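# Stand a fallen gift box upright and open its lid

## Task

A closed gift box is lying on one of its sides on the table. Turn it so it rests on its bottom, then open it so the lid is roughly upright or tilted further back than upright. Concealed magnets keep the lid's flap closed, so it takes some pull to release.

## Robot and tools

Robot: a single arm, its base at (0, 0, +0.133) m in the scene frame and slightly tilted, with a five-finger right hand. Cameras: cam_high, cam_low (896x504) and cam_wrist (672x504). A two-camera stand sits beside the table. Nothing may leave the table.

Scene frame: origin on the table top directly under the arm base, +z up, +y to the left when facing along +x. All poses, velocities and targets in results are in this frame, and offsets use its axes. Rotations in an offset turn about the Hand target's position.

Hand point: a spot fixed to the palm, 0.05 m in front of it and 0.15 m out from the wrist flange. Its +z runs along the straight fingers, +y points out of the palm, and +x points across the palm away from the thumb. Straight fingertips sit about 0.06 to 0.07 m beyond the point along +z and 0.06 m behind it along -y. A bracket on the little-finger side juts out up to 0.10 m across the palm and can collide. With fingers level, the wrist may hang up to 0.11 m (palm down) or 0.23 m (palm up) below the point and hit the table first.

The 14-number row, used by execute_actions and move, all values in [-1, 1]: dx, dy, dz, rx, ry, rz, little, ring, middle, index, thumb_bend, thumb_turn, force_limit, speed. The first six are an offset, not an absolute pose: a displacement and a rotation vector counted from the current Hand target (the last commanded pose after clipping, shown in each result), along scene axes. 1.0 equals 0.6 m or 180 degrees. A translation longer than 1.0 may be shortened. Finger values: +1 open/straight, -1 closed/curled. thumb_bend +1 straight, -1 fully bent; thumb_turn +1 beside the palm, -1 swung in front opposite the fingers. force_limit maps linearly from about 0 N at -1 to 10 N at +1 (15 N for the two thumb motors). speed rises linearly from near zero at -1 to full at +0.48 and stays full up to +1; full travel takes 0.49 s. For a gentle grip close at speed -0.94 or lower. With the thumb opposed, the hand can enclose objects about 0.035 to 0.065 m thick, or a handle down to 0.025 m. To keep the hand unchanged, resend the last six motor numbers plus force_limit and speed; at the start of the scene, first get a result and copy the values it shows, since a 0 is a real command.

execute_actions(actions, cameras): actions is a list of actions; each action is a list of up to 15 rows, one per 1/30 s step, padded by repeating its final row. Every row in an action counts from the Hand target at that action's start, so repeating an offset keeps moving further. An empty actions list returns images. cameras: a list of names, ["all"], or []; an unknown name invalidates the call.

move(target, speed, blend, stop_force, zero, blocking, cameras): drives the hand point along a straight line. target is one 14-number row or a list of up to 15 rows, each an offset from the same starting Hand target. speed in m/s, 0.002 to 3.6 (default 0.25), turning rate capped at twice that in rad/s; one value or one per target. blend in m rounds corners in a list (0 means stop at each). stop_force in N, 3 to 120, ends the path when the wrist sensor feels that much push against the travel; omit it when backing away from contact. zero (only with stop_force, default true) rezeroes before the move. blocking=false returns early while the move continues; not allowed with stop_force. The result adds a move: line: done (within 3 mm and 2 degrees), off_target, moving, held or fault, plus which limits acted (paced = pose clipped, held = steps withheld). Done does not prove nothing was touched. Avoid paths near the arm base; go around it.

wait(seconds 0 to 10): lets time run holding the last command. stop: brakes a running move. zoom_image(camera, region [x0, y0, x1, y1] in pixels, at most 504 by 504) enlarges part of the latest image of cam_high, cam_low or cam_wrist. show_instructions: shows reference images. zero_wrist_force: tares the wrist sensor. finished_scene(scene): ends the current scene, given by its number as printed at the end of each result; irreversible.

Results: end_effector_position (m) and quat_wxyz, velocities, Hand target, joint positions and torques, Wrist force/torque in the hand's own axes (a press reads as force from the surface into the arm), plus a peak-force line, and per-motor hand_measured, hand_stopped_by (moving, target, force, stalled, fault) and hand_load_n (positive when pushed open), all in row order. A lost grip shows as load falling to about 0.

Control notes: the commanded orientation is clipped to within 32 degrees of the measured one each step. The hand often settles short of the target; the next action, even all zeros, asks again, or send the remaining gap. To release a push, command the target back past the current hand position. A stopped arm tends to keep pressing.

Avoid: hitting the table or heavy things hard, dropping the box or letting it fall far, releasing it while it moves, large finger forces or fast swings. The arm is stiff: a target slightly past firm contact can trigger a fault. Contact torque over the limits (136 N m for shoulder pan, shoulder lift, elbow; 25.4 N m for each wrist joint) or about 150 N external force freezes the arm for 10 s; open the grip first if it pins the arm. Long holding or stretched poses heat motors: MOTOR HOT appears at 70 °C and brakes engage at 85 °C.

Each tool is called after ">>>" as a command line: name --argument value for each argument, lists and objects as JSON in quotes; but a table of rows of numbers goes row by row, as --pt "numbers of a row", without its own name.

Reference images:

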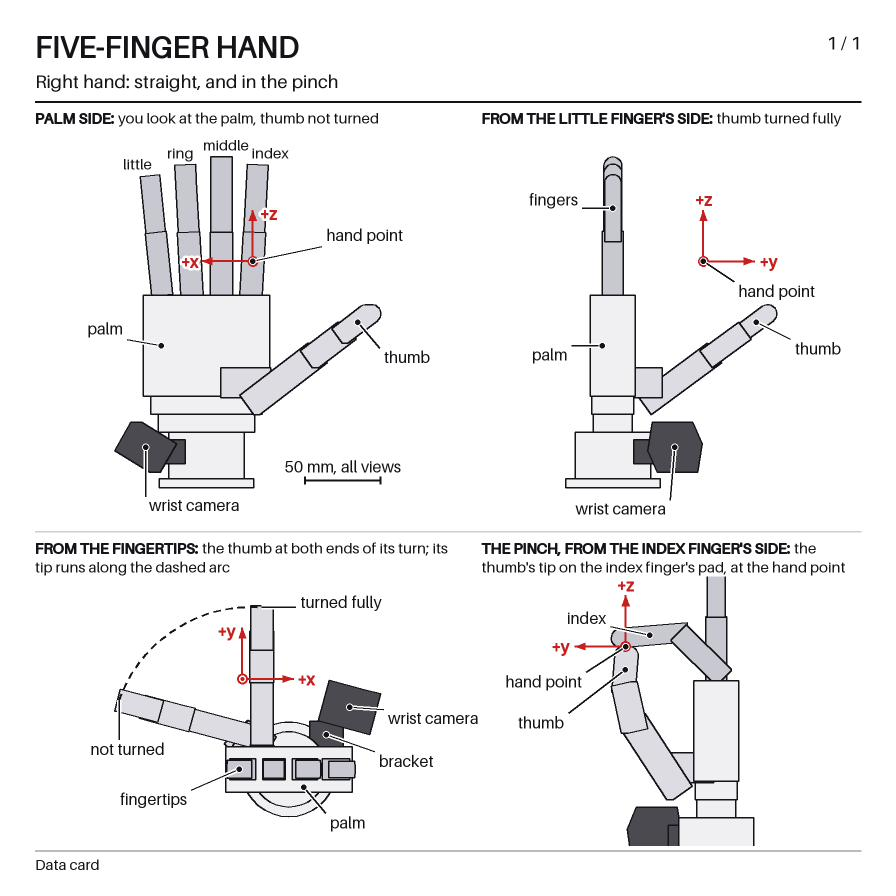

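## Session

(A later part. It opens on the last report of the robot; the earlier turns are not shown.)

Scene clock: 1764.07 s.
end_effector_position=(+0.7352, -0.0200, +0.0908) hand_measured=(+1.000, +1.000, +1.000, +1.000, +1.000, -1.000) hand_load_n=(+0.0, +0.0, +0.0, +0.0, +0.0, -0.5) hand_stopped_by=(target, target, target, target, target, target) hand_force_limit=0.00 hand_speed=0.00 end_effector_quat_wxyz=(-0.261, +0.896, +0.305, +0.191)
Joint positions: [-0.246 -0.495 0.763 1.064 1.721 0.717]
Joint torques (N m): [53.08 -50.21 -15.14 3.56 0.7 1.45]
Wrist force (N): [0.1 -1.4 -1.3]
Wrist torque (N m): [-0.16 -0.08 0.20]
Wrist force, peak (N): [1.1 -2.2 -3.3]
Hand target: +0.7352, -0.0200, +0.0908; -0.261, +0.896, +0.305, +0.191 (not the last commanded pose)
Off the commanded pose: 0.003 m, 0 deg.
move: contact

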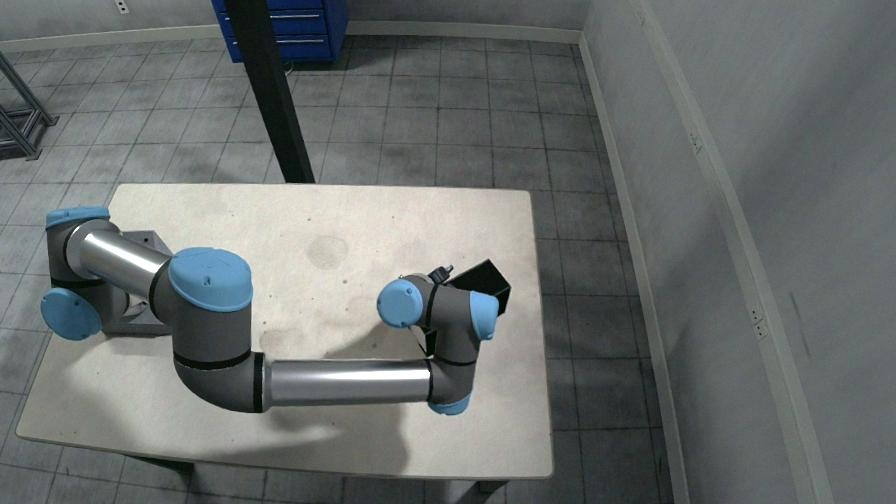

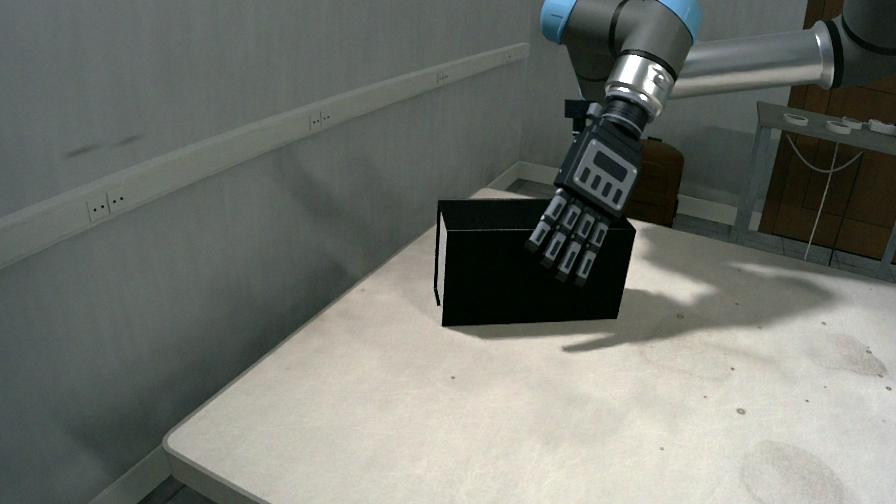

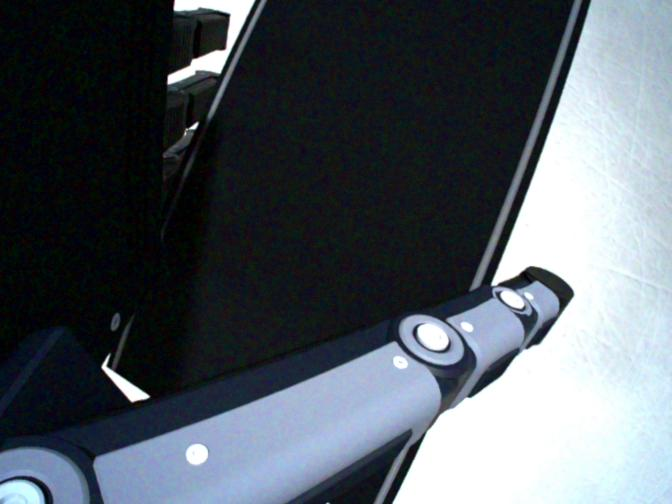

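>>> move --target '[-0.0017,0.0029,0.002,0,0,0,1,1,1,1,1,-1,0,0]' --speed 0.02 --cameras '[]'

>>> move --target '[0,0,0,0,0,0,1,1,1,1,0.5,-1,-0.8,-0.94]' --speed 0.02 --cameras '["all"]'

>>> zoom_image --camera "cam_wrist" --region '[380, 180, 660, 400]'

>>> zoom_image --camera "cam_low" --region '[420, 120, 700, 340]'

Scene clock: 1779.00 s.
end_effector_position=(+0.7342, -0.0183, +0.0920) hand_measured=(+1.000, +1.000, +1.000, +1.000, +1.000, -1.000) hand_load_n=(+0.0, +0.0, +0.0, +0.0, +0.0, +0.0) hand_stopped_by=(target, target, target, target, target, target) hand_force_limit=0.00 hand_speed=0.00 end_effector_quat_wxyz=(-0.261, +0.896, +0.305, +0.191)
Joint positions: [-0.243 -0.497 0.769 1.061 1.722 0.72]
Joint torques (N m): [48.93 -47.69 -7.95 -0.46 0.38 0.85]
Wrist force (N): [-0.9 0.1 -0.1]
Wrist torque (N m): [-0.11 -0.01 0.08]
Wrist force, peak (N): [-0.1 -1.4 -1.6]
Hand target: +0.7342, -0.0183, +0.0920; -0.261, +0.896, +0.305, +0.191
Off the commanded pose: 0.000 m, 0 deg.
move: done
No camera images: "cameras" was empty.

Scene clock: 1779.57 s.
end_effector_position=(+0.7342, -0.0183, +0.0920) hand_measured=(+1.000, +1.000, +1.000, +1.000, +0.972, -1.000) hand_load_n=(+0.0, +0.0, +0.0, +0.0, +1.5, +0.0) hand_stopped_by=(target, target, target, target, force, target) hand_force_limit=-0.80 hand_speed=-0.94 end_effector_quat_wxyz=(-0.261, +0.896, +0.305, +0.191)
Joint positions: [-0.243 -0.497 0.769 1.061 1.722 0.72]
Joint torques (N m): [41.79 -41.48 -14.83 2.06 -0.54 -0.31]
Wrist force (N): [-0.5 0.0 -1.3]
Wrist torque (N m): [-0.17 -0.05 0.10]
Wrist force, peak (N): [-0.2 0.2 -1.6]
Hand target: +0.7342, -0.0183, +0.0920; -0.261, +0.896, +0.305, +0.191
Off the commanded pose: 0.000 m, 0 deg.
move: done

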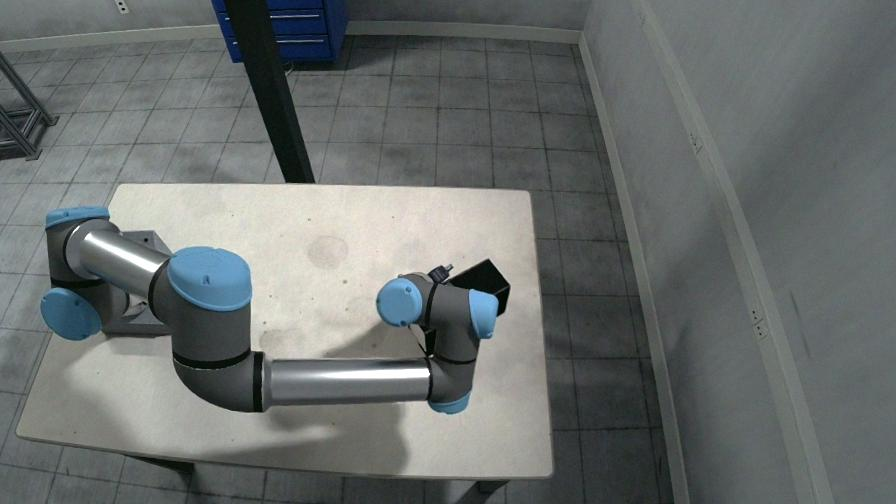

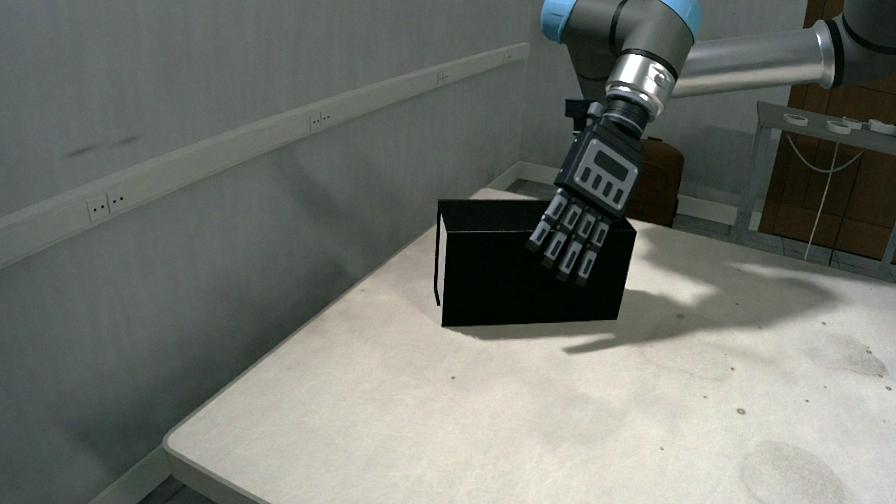

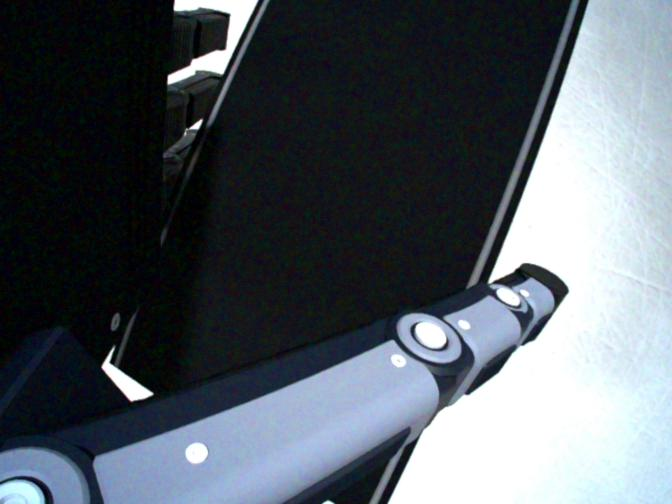

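Scaled by 1.800 from the camera's 672x504 image, which has a finer 960x720 frame.

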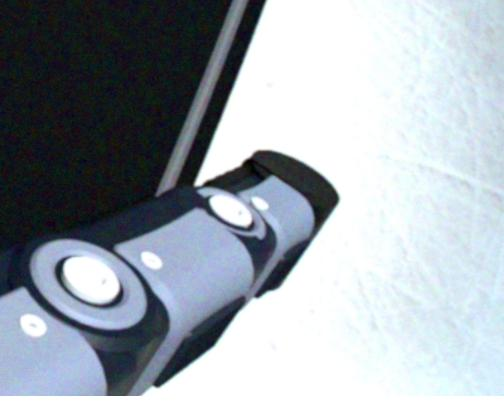

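Scaled by 1.800 from the camera's 896x504 image, which has a finer 1280x720 frame.

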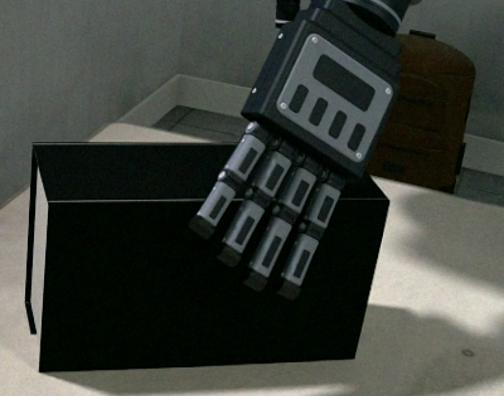

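>>> move --pt "-0.0193 0.0321 0.0093 -0.0476 -0.0286 0 1 1 1 1 0.5 -1 -0.8 -0.94" --pt "-0.0392 0.0653 0.0118 -0.0952 -0.0572 0 1 1 1 1 0.5 -1 -0.8 -0.94" --speed '[0.05,0.05]' --blend '[0.01,0]' --cameras '["all"]'

>>> zoom_image --camera "cam_low" --region '[420, 120, 700, 340]'

Scene clock: 1803.93 s.
end_effector_position=(+0.7107, +0.0209, +0.0991) hand_measured=(+1.000, +1.000, +1.000, +1.000, +0.974, -1.000) hand_load_n=(+0.0, +0.0, +0.0, +0.0, +4.5, -0.5) hand_stopped_by=(target, target, target, target, force, target) hand_force_limit=-0.80 hand_speed=-0.94 end_effector_quat_wxyz=(-0.096, +0.904, +0.352, +0.223) end_effector_velocity=(+0.001, -0.001, +0.000) end_effector_angular_velocity=(+0.005, +0.001, +0.000)
Joint positions: [-0.116 -0.577 1.099 0.648 2.007 0.628]
Joint velocities: [-0.002 -0.001 -0.004 0.006 -0.005 0.001]
Joint torques (N m): [34.63 -38.93 -12.9 3.3 -3.41 1.16]
Wrist force (N): [-0.1 0.4 -6.5]
Wrist torque (N m): [-0.31 -0.08 0.14]
Wrist force, peak (N): [-0.4 0.6 -6.9]
Hand target: +0.7107, +0.0209, +0.0991; -0.097, +0.904, +0.352, +0.223
Off the commanded pose: 0.000 m, 0 deg.
move: done

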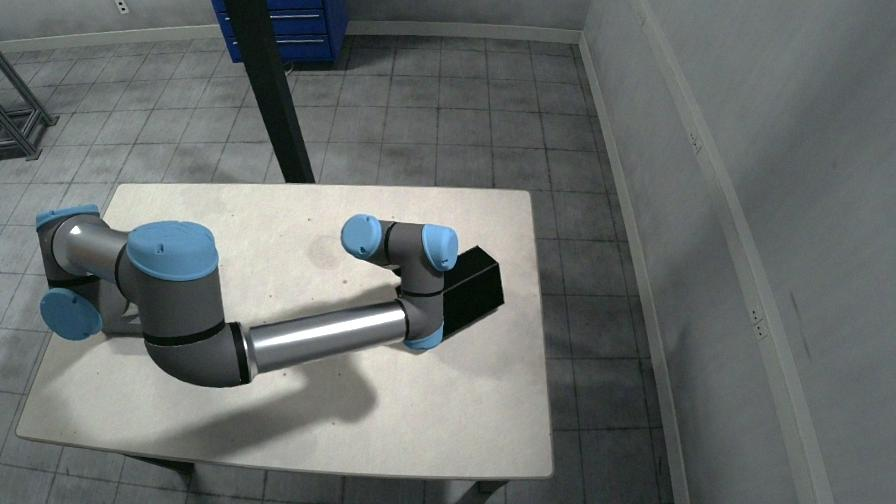

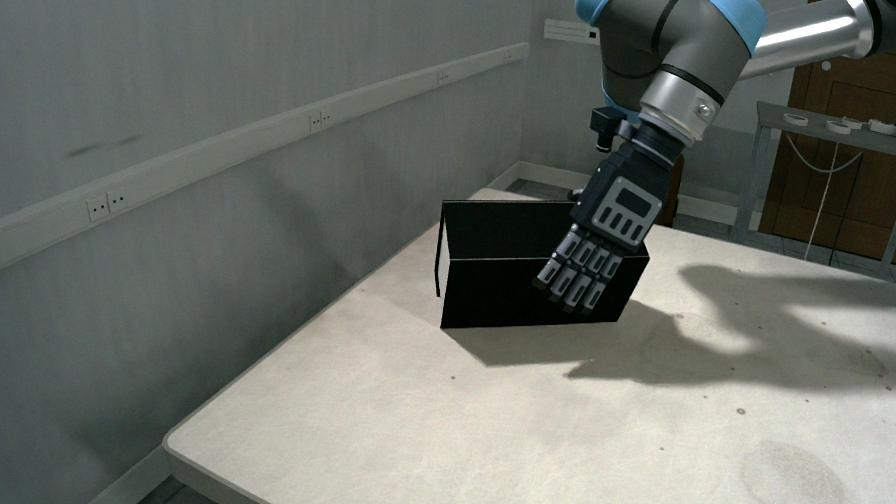

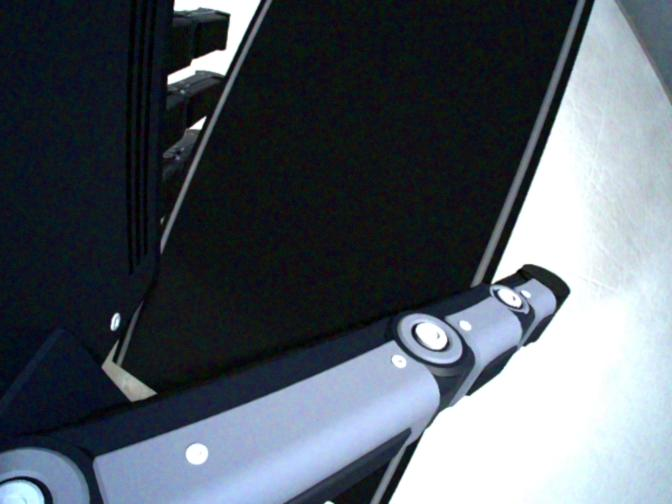

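Scaled by 1.800 from the camera's 896x504 image, which has a finer 1280x720 frame.

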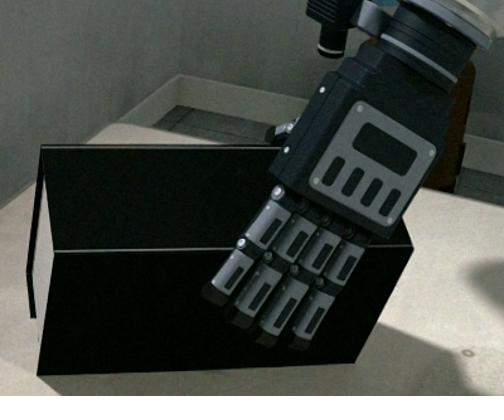

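>>> move --pt "-0.01 0.0167 0.006 -0.0238 -0.0143 0 1 1 1 1 0.5 -1 -0.8 -0.94" --pt "-0.021 0.035 0.005 -0.0476 -0.0286 0 1 1 1 1 0.5 -1 -0.8 -0.94" --speed '[0.04,0.04]' --blend '[0.01,0]' --cameras '["cam_low","cam_wrist"]'

>>> zoom_image --camera "cam_low" --region '[420, 120, 700, 340]'

Scene clock: 1814.13 s.
end_effector_position=(+0.6981, +0.0420, +0.1021) hand_measured=(+1.000, +1.000, +1.000, +1.000, +0.972, -1.000) hand_load_n=(+0.0, +0.0, +0.0, +0.0, +0.0, +0.0) hand_stopped_by=(target, target, target, target, force, target) hand_force_limit=-0.80 hand_speed=-0.94 end_effector_quat_wxyz=(-0.013, +0.898, +0.372, +0.236) end_effector_velocity=(+0.000, +0.001, +0.000) end_effector_angular_velocity=(+0.004, +0.003, +0.003)
Joint positions: [-0.058 -0.579 1.22 0.438 2.146 0.55]
Joint velocities: [-0.001 0.001 -0.002 0.005 -0.004 0.001]
Joint torques (N m): [34.91 -36.61 -13.69 3.14 -2.73 1.5]
Wrist force (N): [-0.6 -0.4 -0.1]
Wrist torque (N m): [-0.14 -0.08 0.12]
Wrist force, peak (N): [0.0 0.5 -7.1]
Hand target: +0.6981, +0.0419, +0.1021; -0.013, +0.898, +0.372, +0.236
Off the commanded pose: 0.000 m, 0 deg.
move: done
Images, in order (width x height): cam_low 896x504, cam_wrist 672x504.

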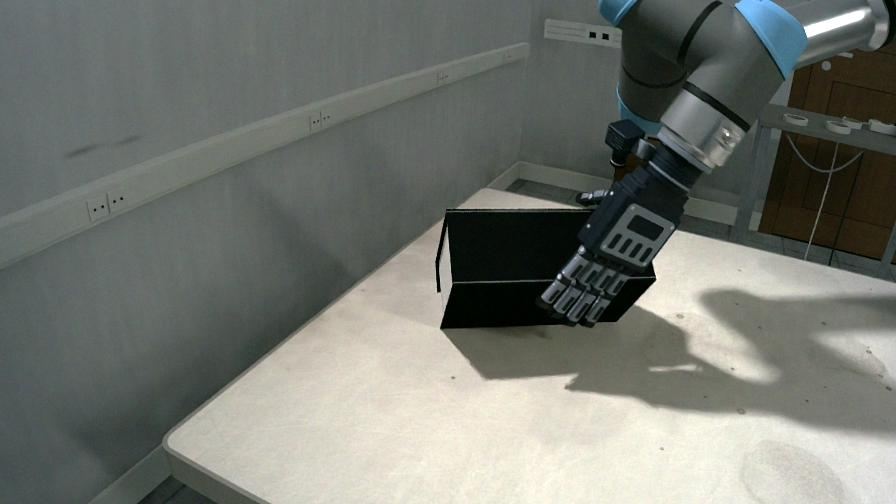

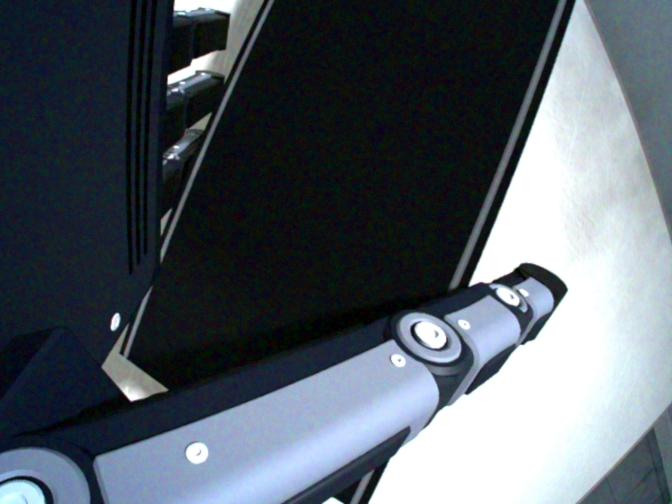

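Scaled by 1.800 from the camera's 896x504 image, which has a finer 1280x720 frame.

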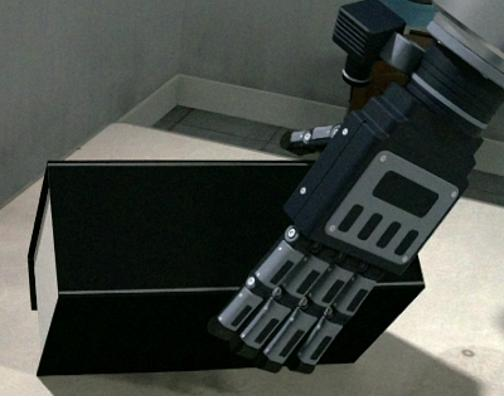

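>>> move --target '[-0.0271,0.0451,-0.0067,-0.1143,-0.0687,0,1,1,1,1,0.5,-1,-0.8,-0.94]' --speed 0.06 --cameras '["cam_low","cam_wrist","cam_high"]'

>>> zoom_image --camera "cam_low" --region '[420, 140, 700, 360]'

Scene clock: 1850.43 s.
end_effector_position=(+0.6818, +0.0691, +0.0980) hand_measured=(+1.000, +1.000, +1.000, +1.000, +0.972, -1.000) hand_load_n=(+0.0, +0.0, +0.0, +0.0, +0.0, +0.0) hand_stopped_by=(target, target, target, target, force, target) hand_force_limit=-0.80 hand_speed=-0.94 end_effector_quat_wxyz=(+0.187, +0.855, +0.407, +0.261)
Joint positions: [0.005 -0.552 1.46 -0.193 2.394 0.158]
Joint torques (N m): [32.93 -44.03 -13.27 1.97 -2.46 1.07]
Wrist force (N): [-0.6 -0.7 0.0]
Wrist torque (N m): [-0.12 -0.06 -0.04]
Wrist force, peak (N): [-0.5 -0.7 -0.9]
Hand target: +0.6818, +0.0690, +0.0981; +0.187, +0.855, +0.407, +0.261
Off the commanded pose: 0.000 m, 0 deg.
move: done

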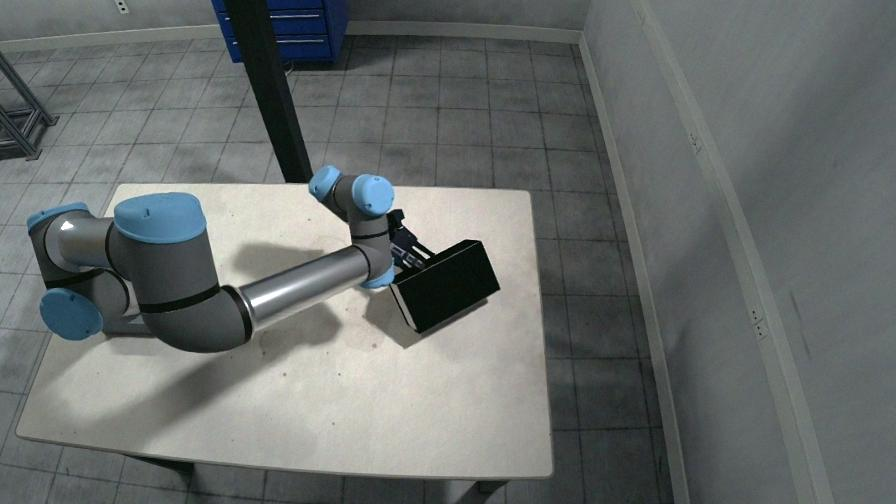

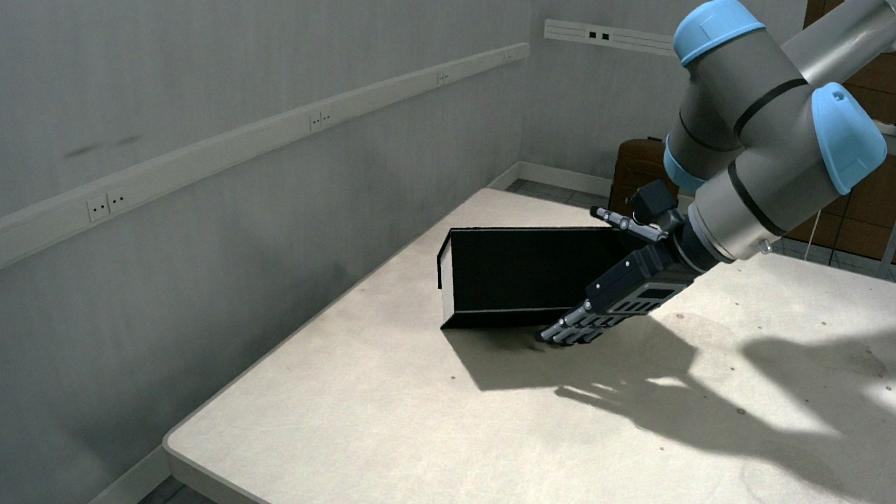

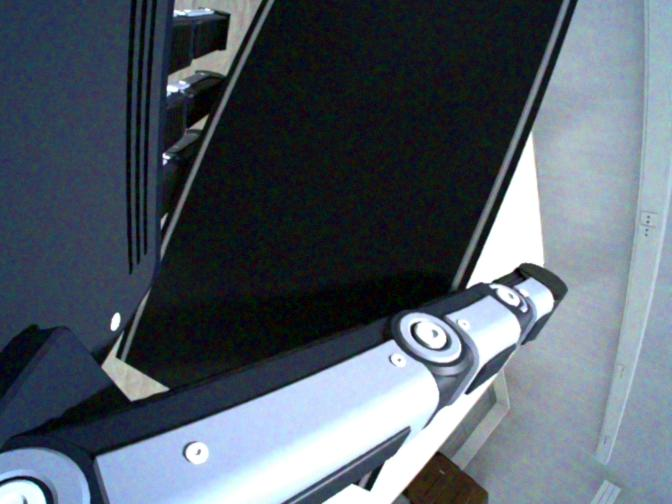

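Scaled by 1.800 from the camera's 896x504 image, which has a finer 1280x720 frame.

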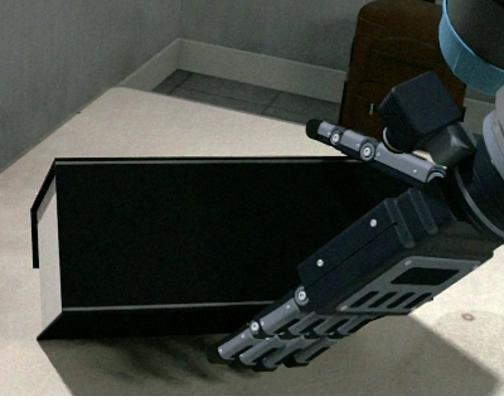

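>>> move --target '[-0.024,0.04,-0.0233,-0.119,-0.0715,0,1,1,1,1,0.972,-1,-0.8,-0.94]' --speed 0.06 --cameras '["cam_low","cam_wrist","cam_high"]'

>>> zoom_image --camera "cam_low" --region '[420, 160, 700, 380]'

>>> zoom_image --camera "cam_high" --region '[340, 180, 540, 360]'

Scene clock: 1863.73 s.
end_effector_position=(+0.6674, +0.0930, +0.0840) hand_measured=(+1.000, +1.000, +1.000, +1.000, +0.972, -1.000) hand_load_n=(+0.0, +0.0, +0.0, +0.0, +0.0, +0.0) hand_stopped_by=(target, target, target, target, target, target) hand_force_limit=-0.80 hand_speed=-0.94 end_effector_quat_wxyz=(+0.387, +0.771, +0.425, +0.274)
Joint positions: [-0.024 -0.454 1.709 -1.125 2.393 -0.488]
Joint torques (N m): [43.71 -42.42 -10.66 0.28 0.79 0.62]
Wrist force (N): [-0.5 -0.3 -0.2]
Wrist torque (N m): [-0.01 -0.04 -0.08]
Wrist force, peak (N): [-0.8 -0.7 -0.7]
Hand target: +0.6674, +0.0930, +0.0841; +0.387, +0.771, +0.425, +0.274
Off the commanded pose: 0.000 m, 0 deg.
move: done

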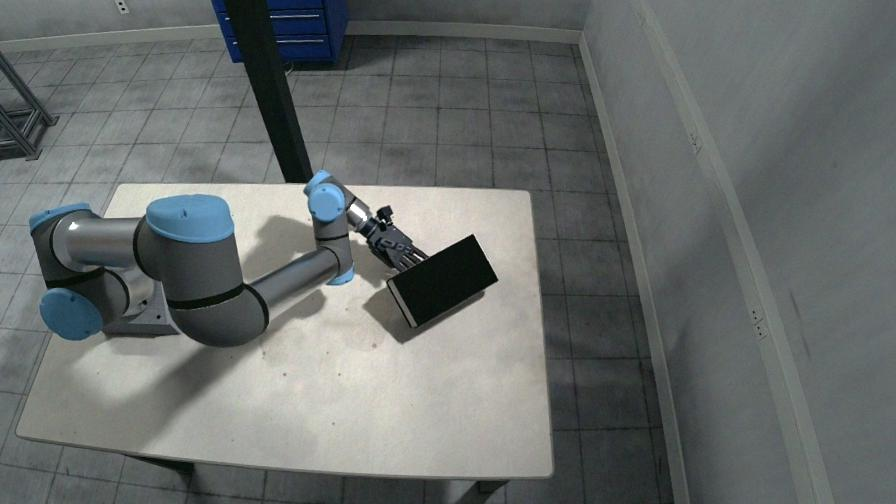

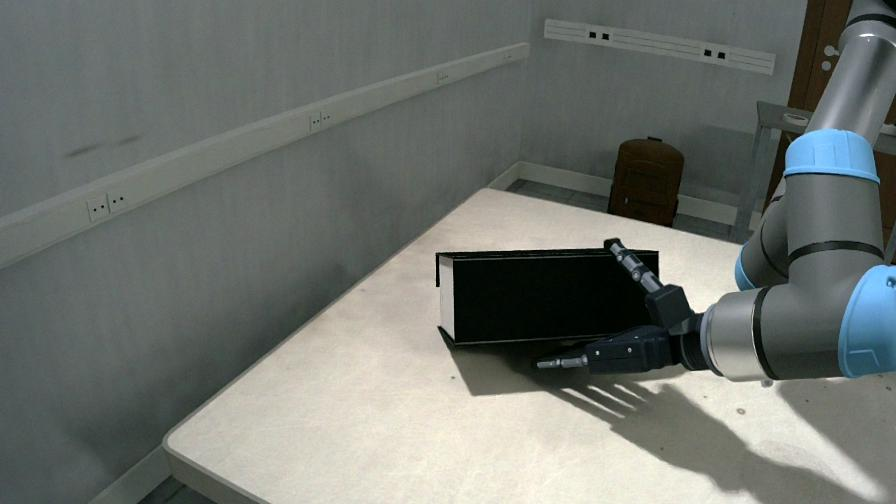

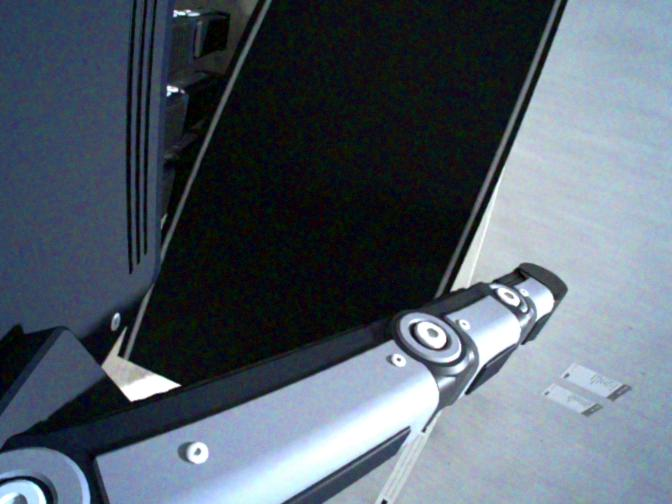

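Scaled by 1.800 from the camera's 896x504 image, which has a finer 1280x720 frame.

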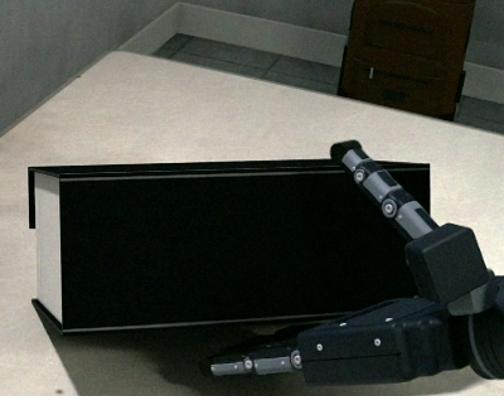

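Scaled by 2.520 from the camera's 896x504 image, which has a finer 1280x720 frame.

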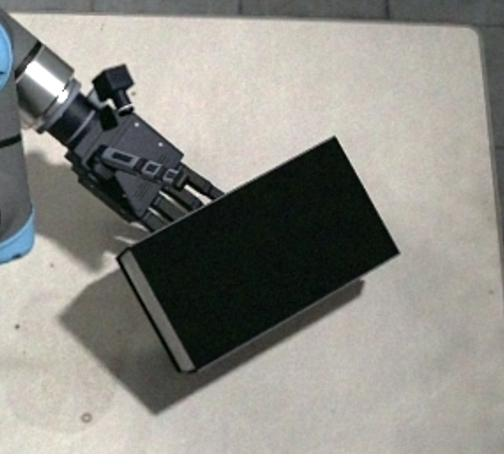

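>>> move --pt "-0.061 0.027 -0.0333 0 0 0 1 1 1 1 0.972 -1 -0.8 -0.94" --speed 0.02 --stop_force 4 --cameras '["cam_low","cam_wrist","cam_high"]'

>>> zoom_image --camera "cam_low" --region '[420, 160, 700, 380]'

>>> zoom_image --camera "cam_high" --region '[340, 180, 540, 360]'

Scene clock: 1874.90 s.
end_effector_position=(+0.6477, +0.1017, +0.0734) hand_measured=(+1.000, +1.000, +1.000, +1.000, +0.972, -1.000) hand_load_n=(+0.0, +0.0, -3.5, +0.0, +0.0, +0.0) hand_stopped_by=(target, target, target, target, target, target) hand_force_limit=-0.80 hand_speed=-0.94 end_effector_quat_wxyz=(+0.387, +0.771, +0.425, +0.274)
Joint positions: [-0.023 -0.434 1.749 -1.186 2.394 -0.488]
Joint torques (N m): [28.06 -40.76 -8.89 -2.1 -0.14 1.18]
Wrist force (N): [-0.7 3.1 -5.6]
Wrist torque (N m): [0.11 0.01 -0.05]
Wrist force, peak (N): [-1.0 3.5 -5.8]
Hand target: +0.6478, +0.1017, +0.0733; +0.387, +0.771, +0.425, +0.274 (not the last commanded pose)
Off the commanded pose: 0.021 m, 0 deg.
move: contact

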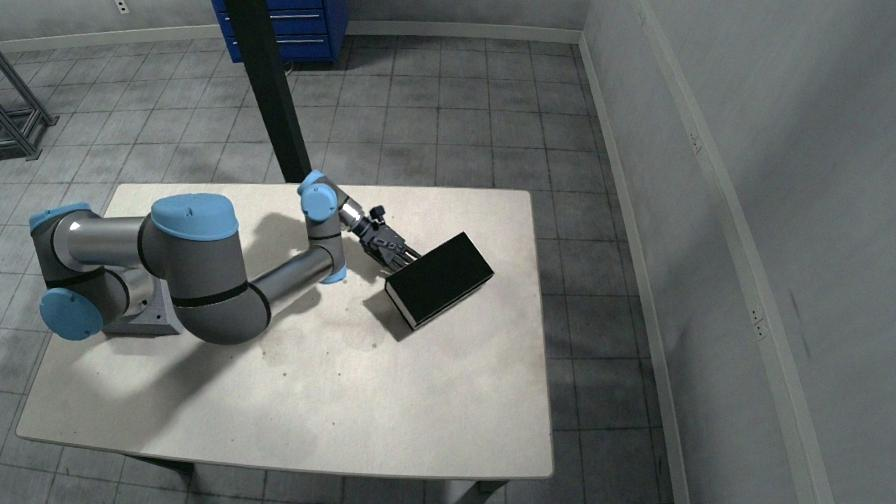

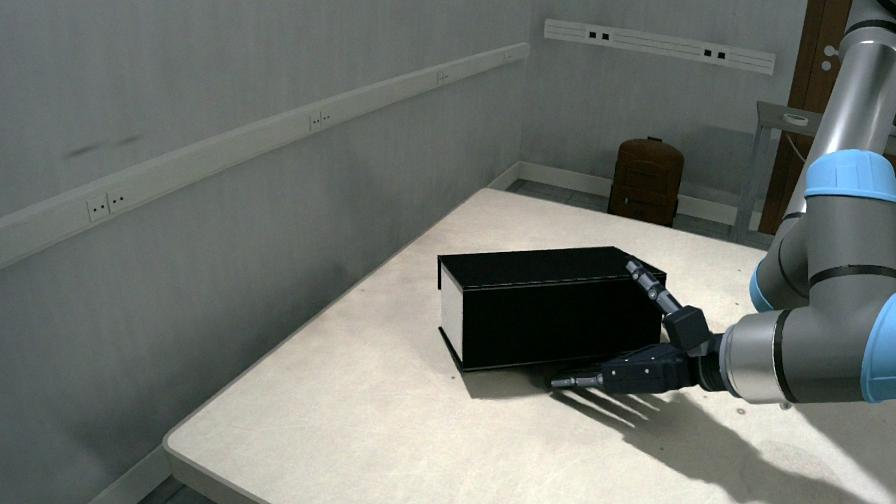

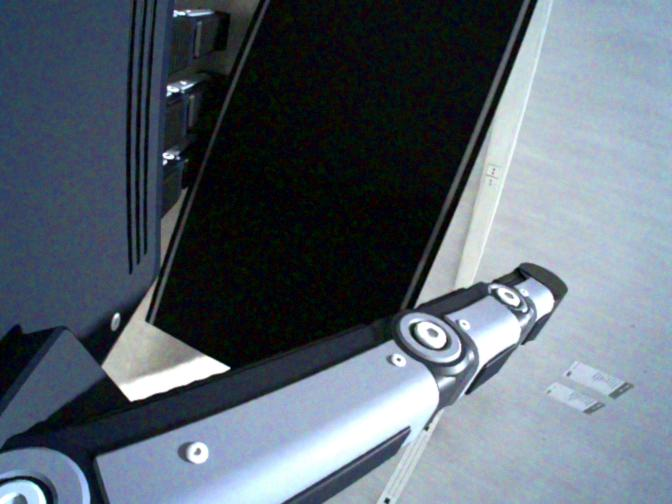

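Scaled by 1.800 from the camera's 896x504 image, which has a finer 1280x720 frame.

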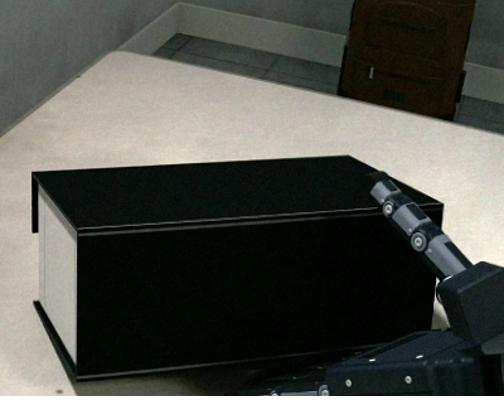

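Scaled by 2.520 from the camera's 896x504 image, which has a finer 1280x720 frame.

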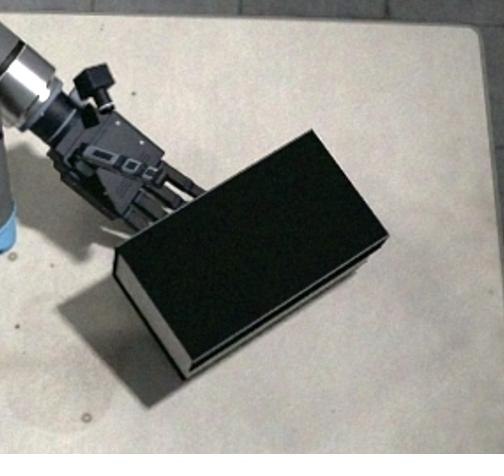

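>>> move --pt "-0.0076 0.0034 0.006 0 0 0 1 1 1 1 0.972 -1 -0.8 -0.94" --pt "-0.061 0.027 0.005 0 0 0 1 1 1 1 0.972 -1 -0.8 -0.94" --speed '[0.02,0.015]' --blend '[0.003,0]' --cameras '["cam_low","cam_wrist","cam_high"]'

>>> zoom_image --camera "cam_low" --region '[420, 160, 700, 420]'

>>> zoom_image --camera "cam_high" --region '[340, 180, 540, 360]'

Scene clock: 1896.97 s.
end_effector_position=(+0.6110, +0.1179, +0.0764) hand_measured=(+1.000, +1.000, +1.000, +1.000, +0.972, -1.000) hand_load_n=(+0.0, +0.0, +0.0, +0.0, +0.0, +0.0) hand_stopped_by=(target, target, target, target, target, target) hand_force_limit=-0.80 hand_speed=-0.94 end_effector_quat_wxyz=(+0.387, +0.771, +0.425, +0.274)
Joint positions: [0.016 -0.423 1.817 -1.26 2.433 -0.48]
Joint torques (N m): [30.71 -29.61 -7.54 0.14 -0.79 0.95]
Wrist force (N): [-0.6 0.5 -0.3]
Wrist torque (N m): [0.01 0.00 -0.10]
Wrist force, peak (N): [-0.8 2.9 -5.7]
Hand target: +0.6112, +0.1179, +0.0763; +0.387, +0.771, +0.425, +0.274
Off the commanded pose: 0.000 m, 0 deg.
move: done

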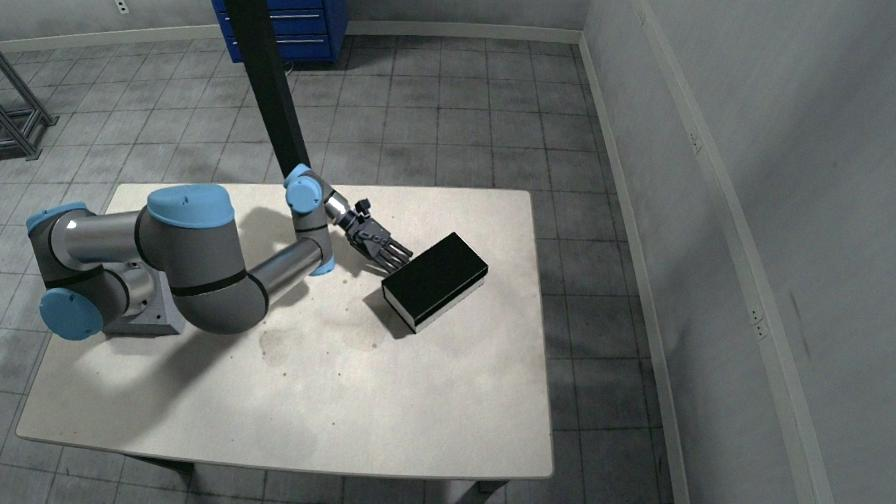

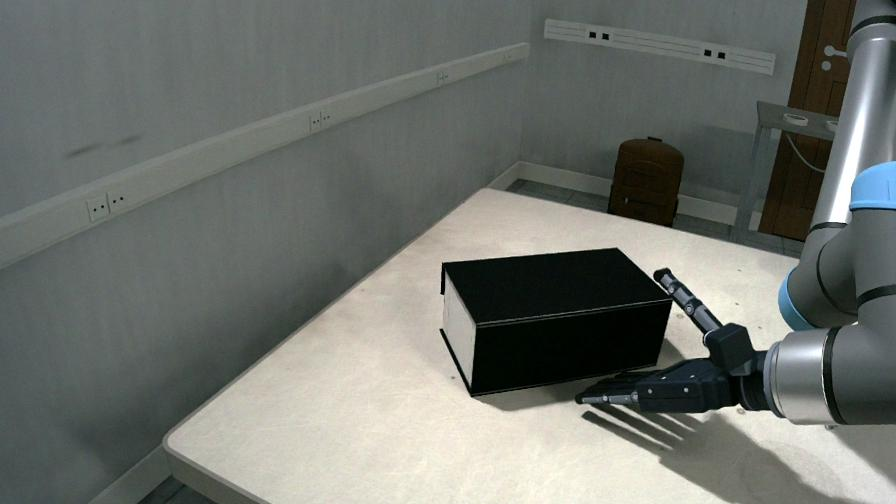

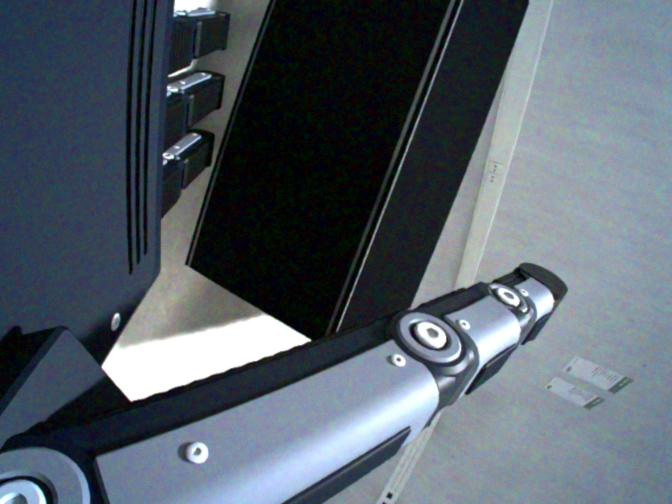

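Scaled by 1.800 from the camera's 896x504 image, which has a finer 1280x720 frame.

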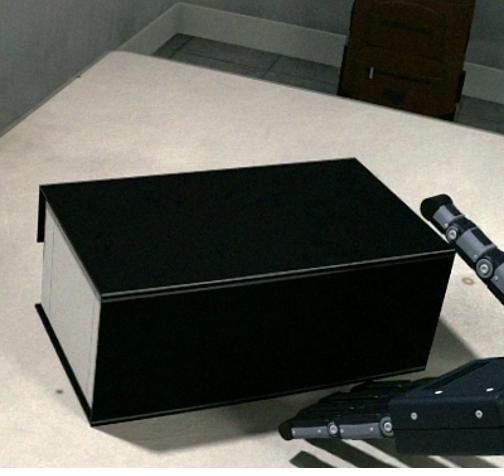

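Scaled by 2.520 from the camera's 896x504 image, which has a finer 1280x720 frame.

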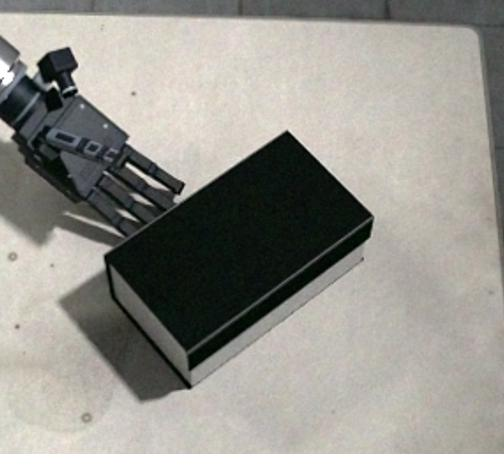

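>>> move --pt "-0.061 0.027 0.01 0 0 0 1 1 1 1 0.972 -1 -0.8 -0.94" --speed 0.03 --cameras '["cam_low","cam_wrist","cam_high"]'

>>> zoom_image --camera "cam_low" --region '[420, 200, 700, 420]'

>>> zoom_image --camera "cam_high" --region '[340, 200, 520, 360]'

Scene clock: 1903.70 s.
end_effector_position=(+0.5744, +0.1341, +0.0824) hand_measured=(+1.000, +1.000, +1.000, +1.000, +0.972, -1.000) hand_load_n=(+0.0, +0.0, +0.0, +0.0, +0.0, +0.0) hand_stopped_by=(target, target, target, target, target, target) hand_force_limit=-0.80 hand_speed=-0.94 end_effector_quat_wxyz=(+0.387, +0.771, +0.425, +0.274)
Joint positions: [0.067 -0.41 1.875 -1.322 2.484 -0.468]
Joint torques (N m): [24.27 -32.21 -8.07 0.84 -2.77 0.17]
Wrist force (N): [-0.2 0.5 0.1]
Wrist torque (N m): [0.02 -0.06 -0.09]
Wrist force, peak (N): [-0.3 0.7 -0.9]
Hand target: +0.5746, +0.1341, +0.0823; +0.387, +0.771, +0.425, +0.274
Off the commanded pose: 0.000 m, 0 deg.
move: done

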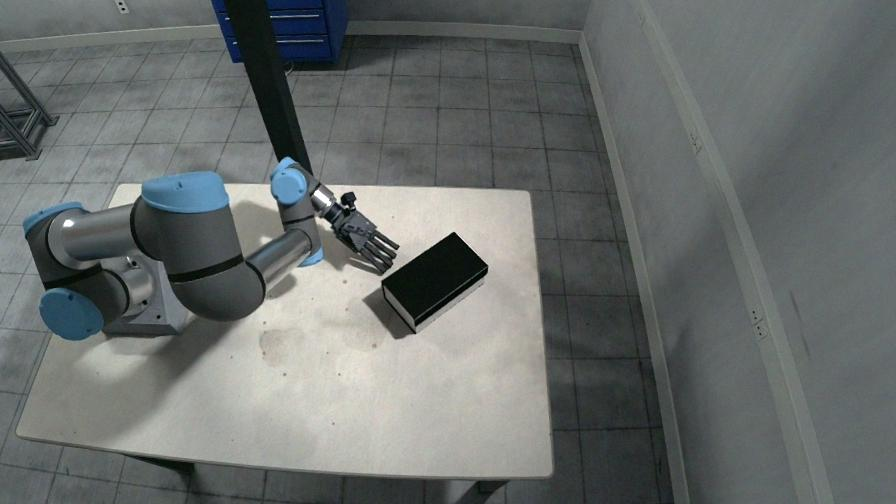

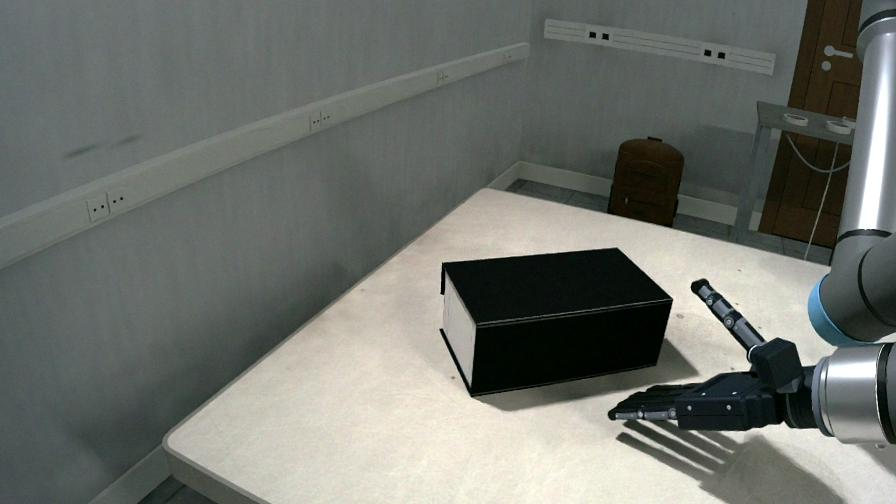

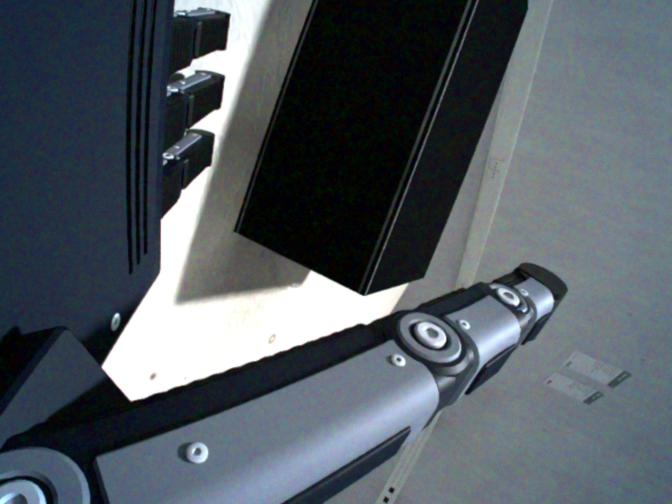

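Scaled by 1.800 from the camera's 896x504 image, which has a finer 1280x720 frame.

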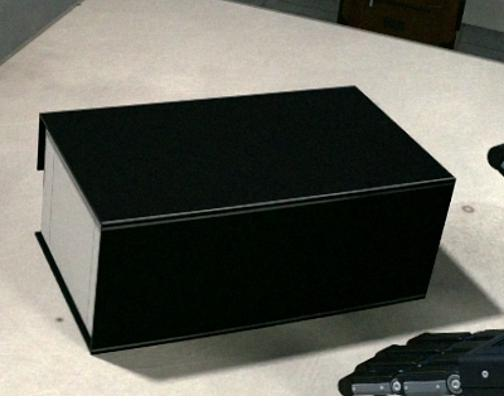

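Scaled by 2.800 from the camera's 896x504 image, which has a finer 1280x720 frame.

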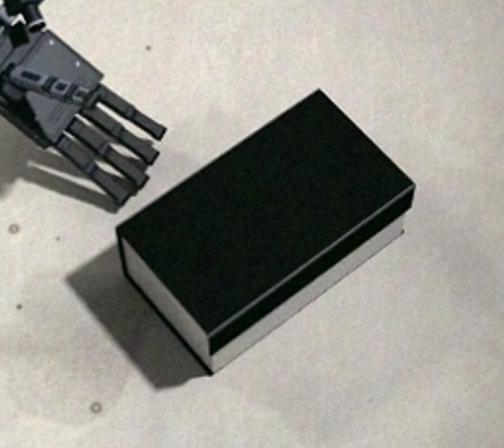

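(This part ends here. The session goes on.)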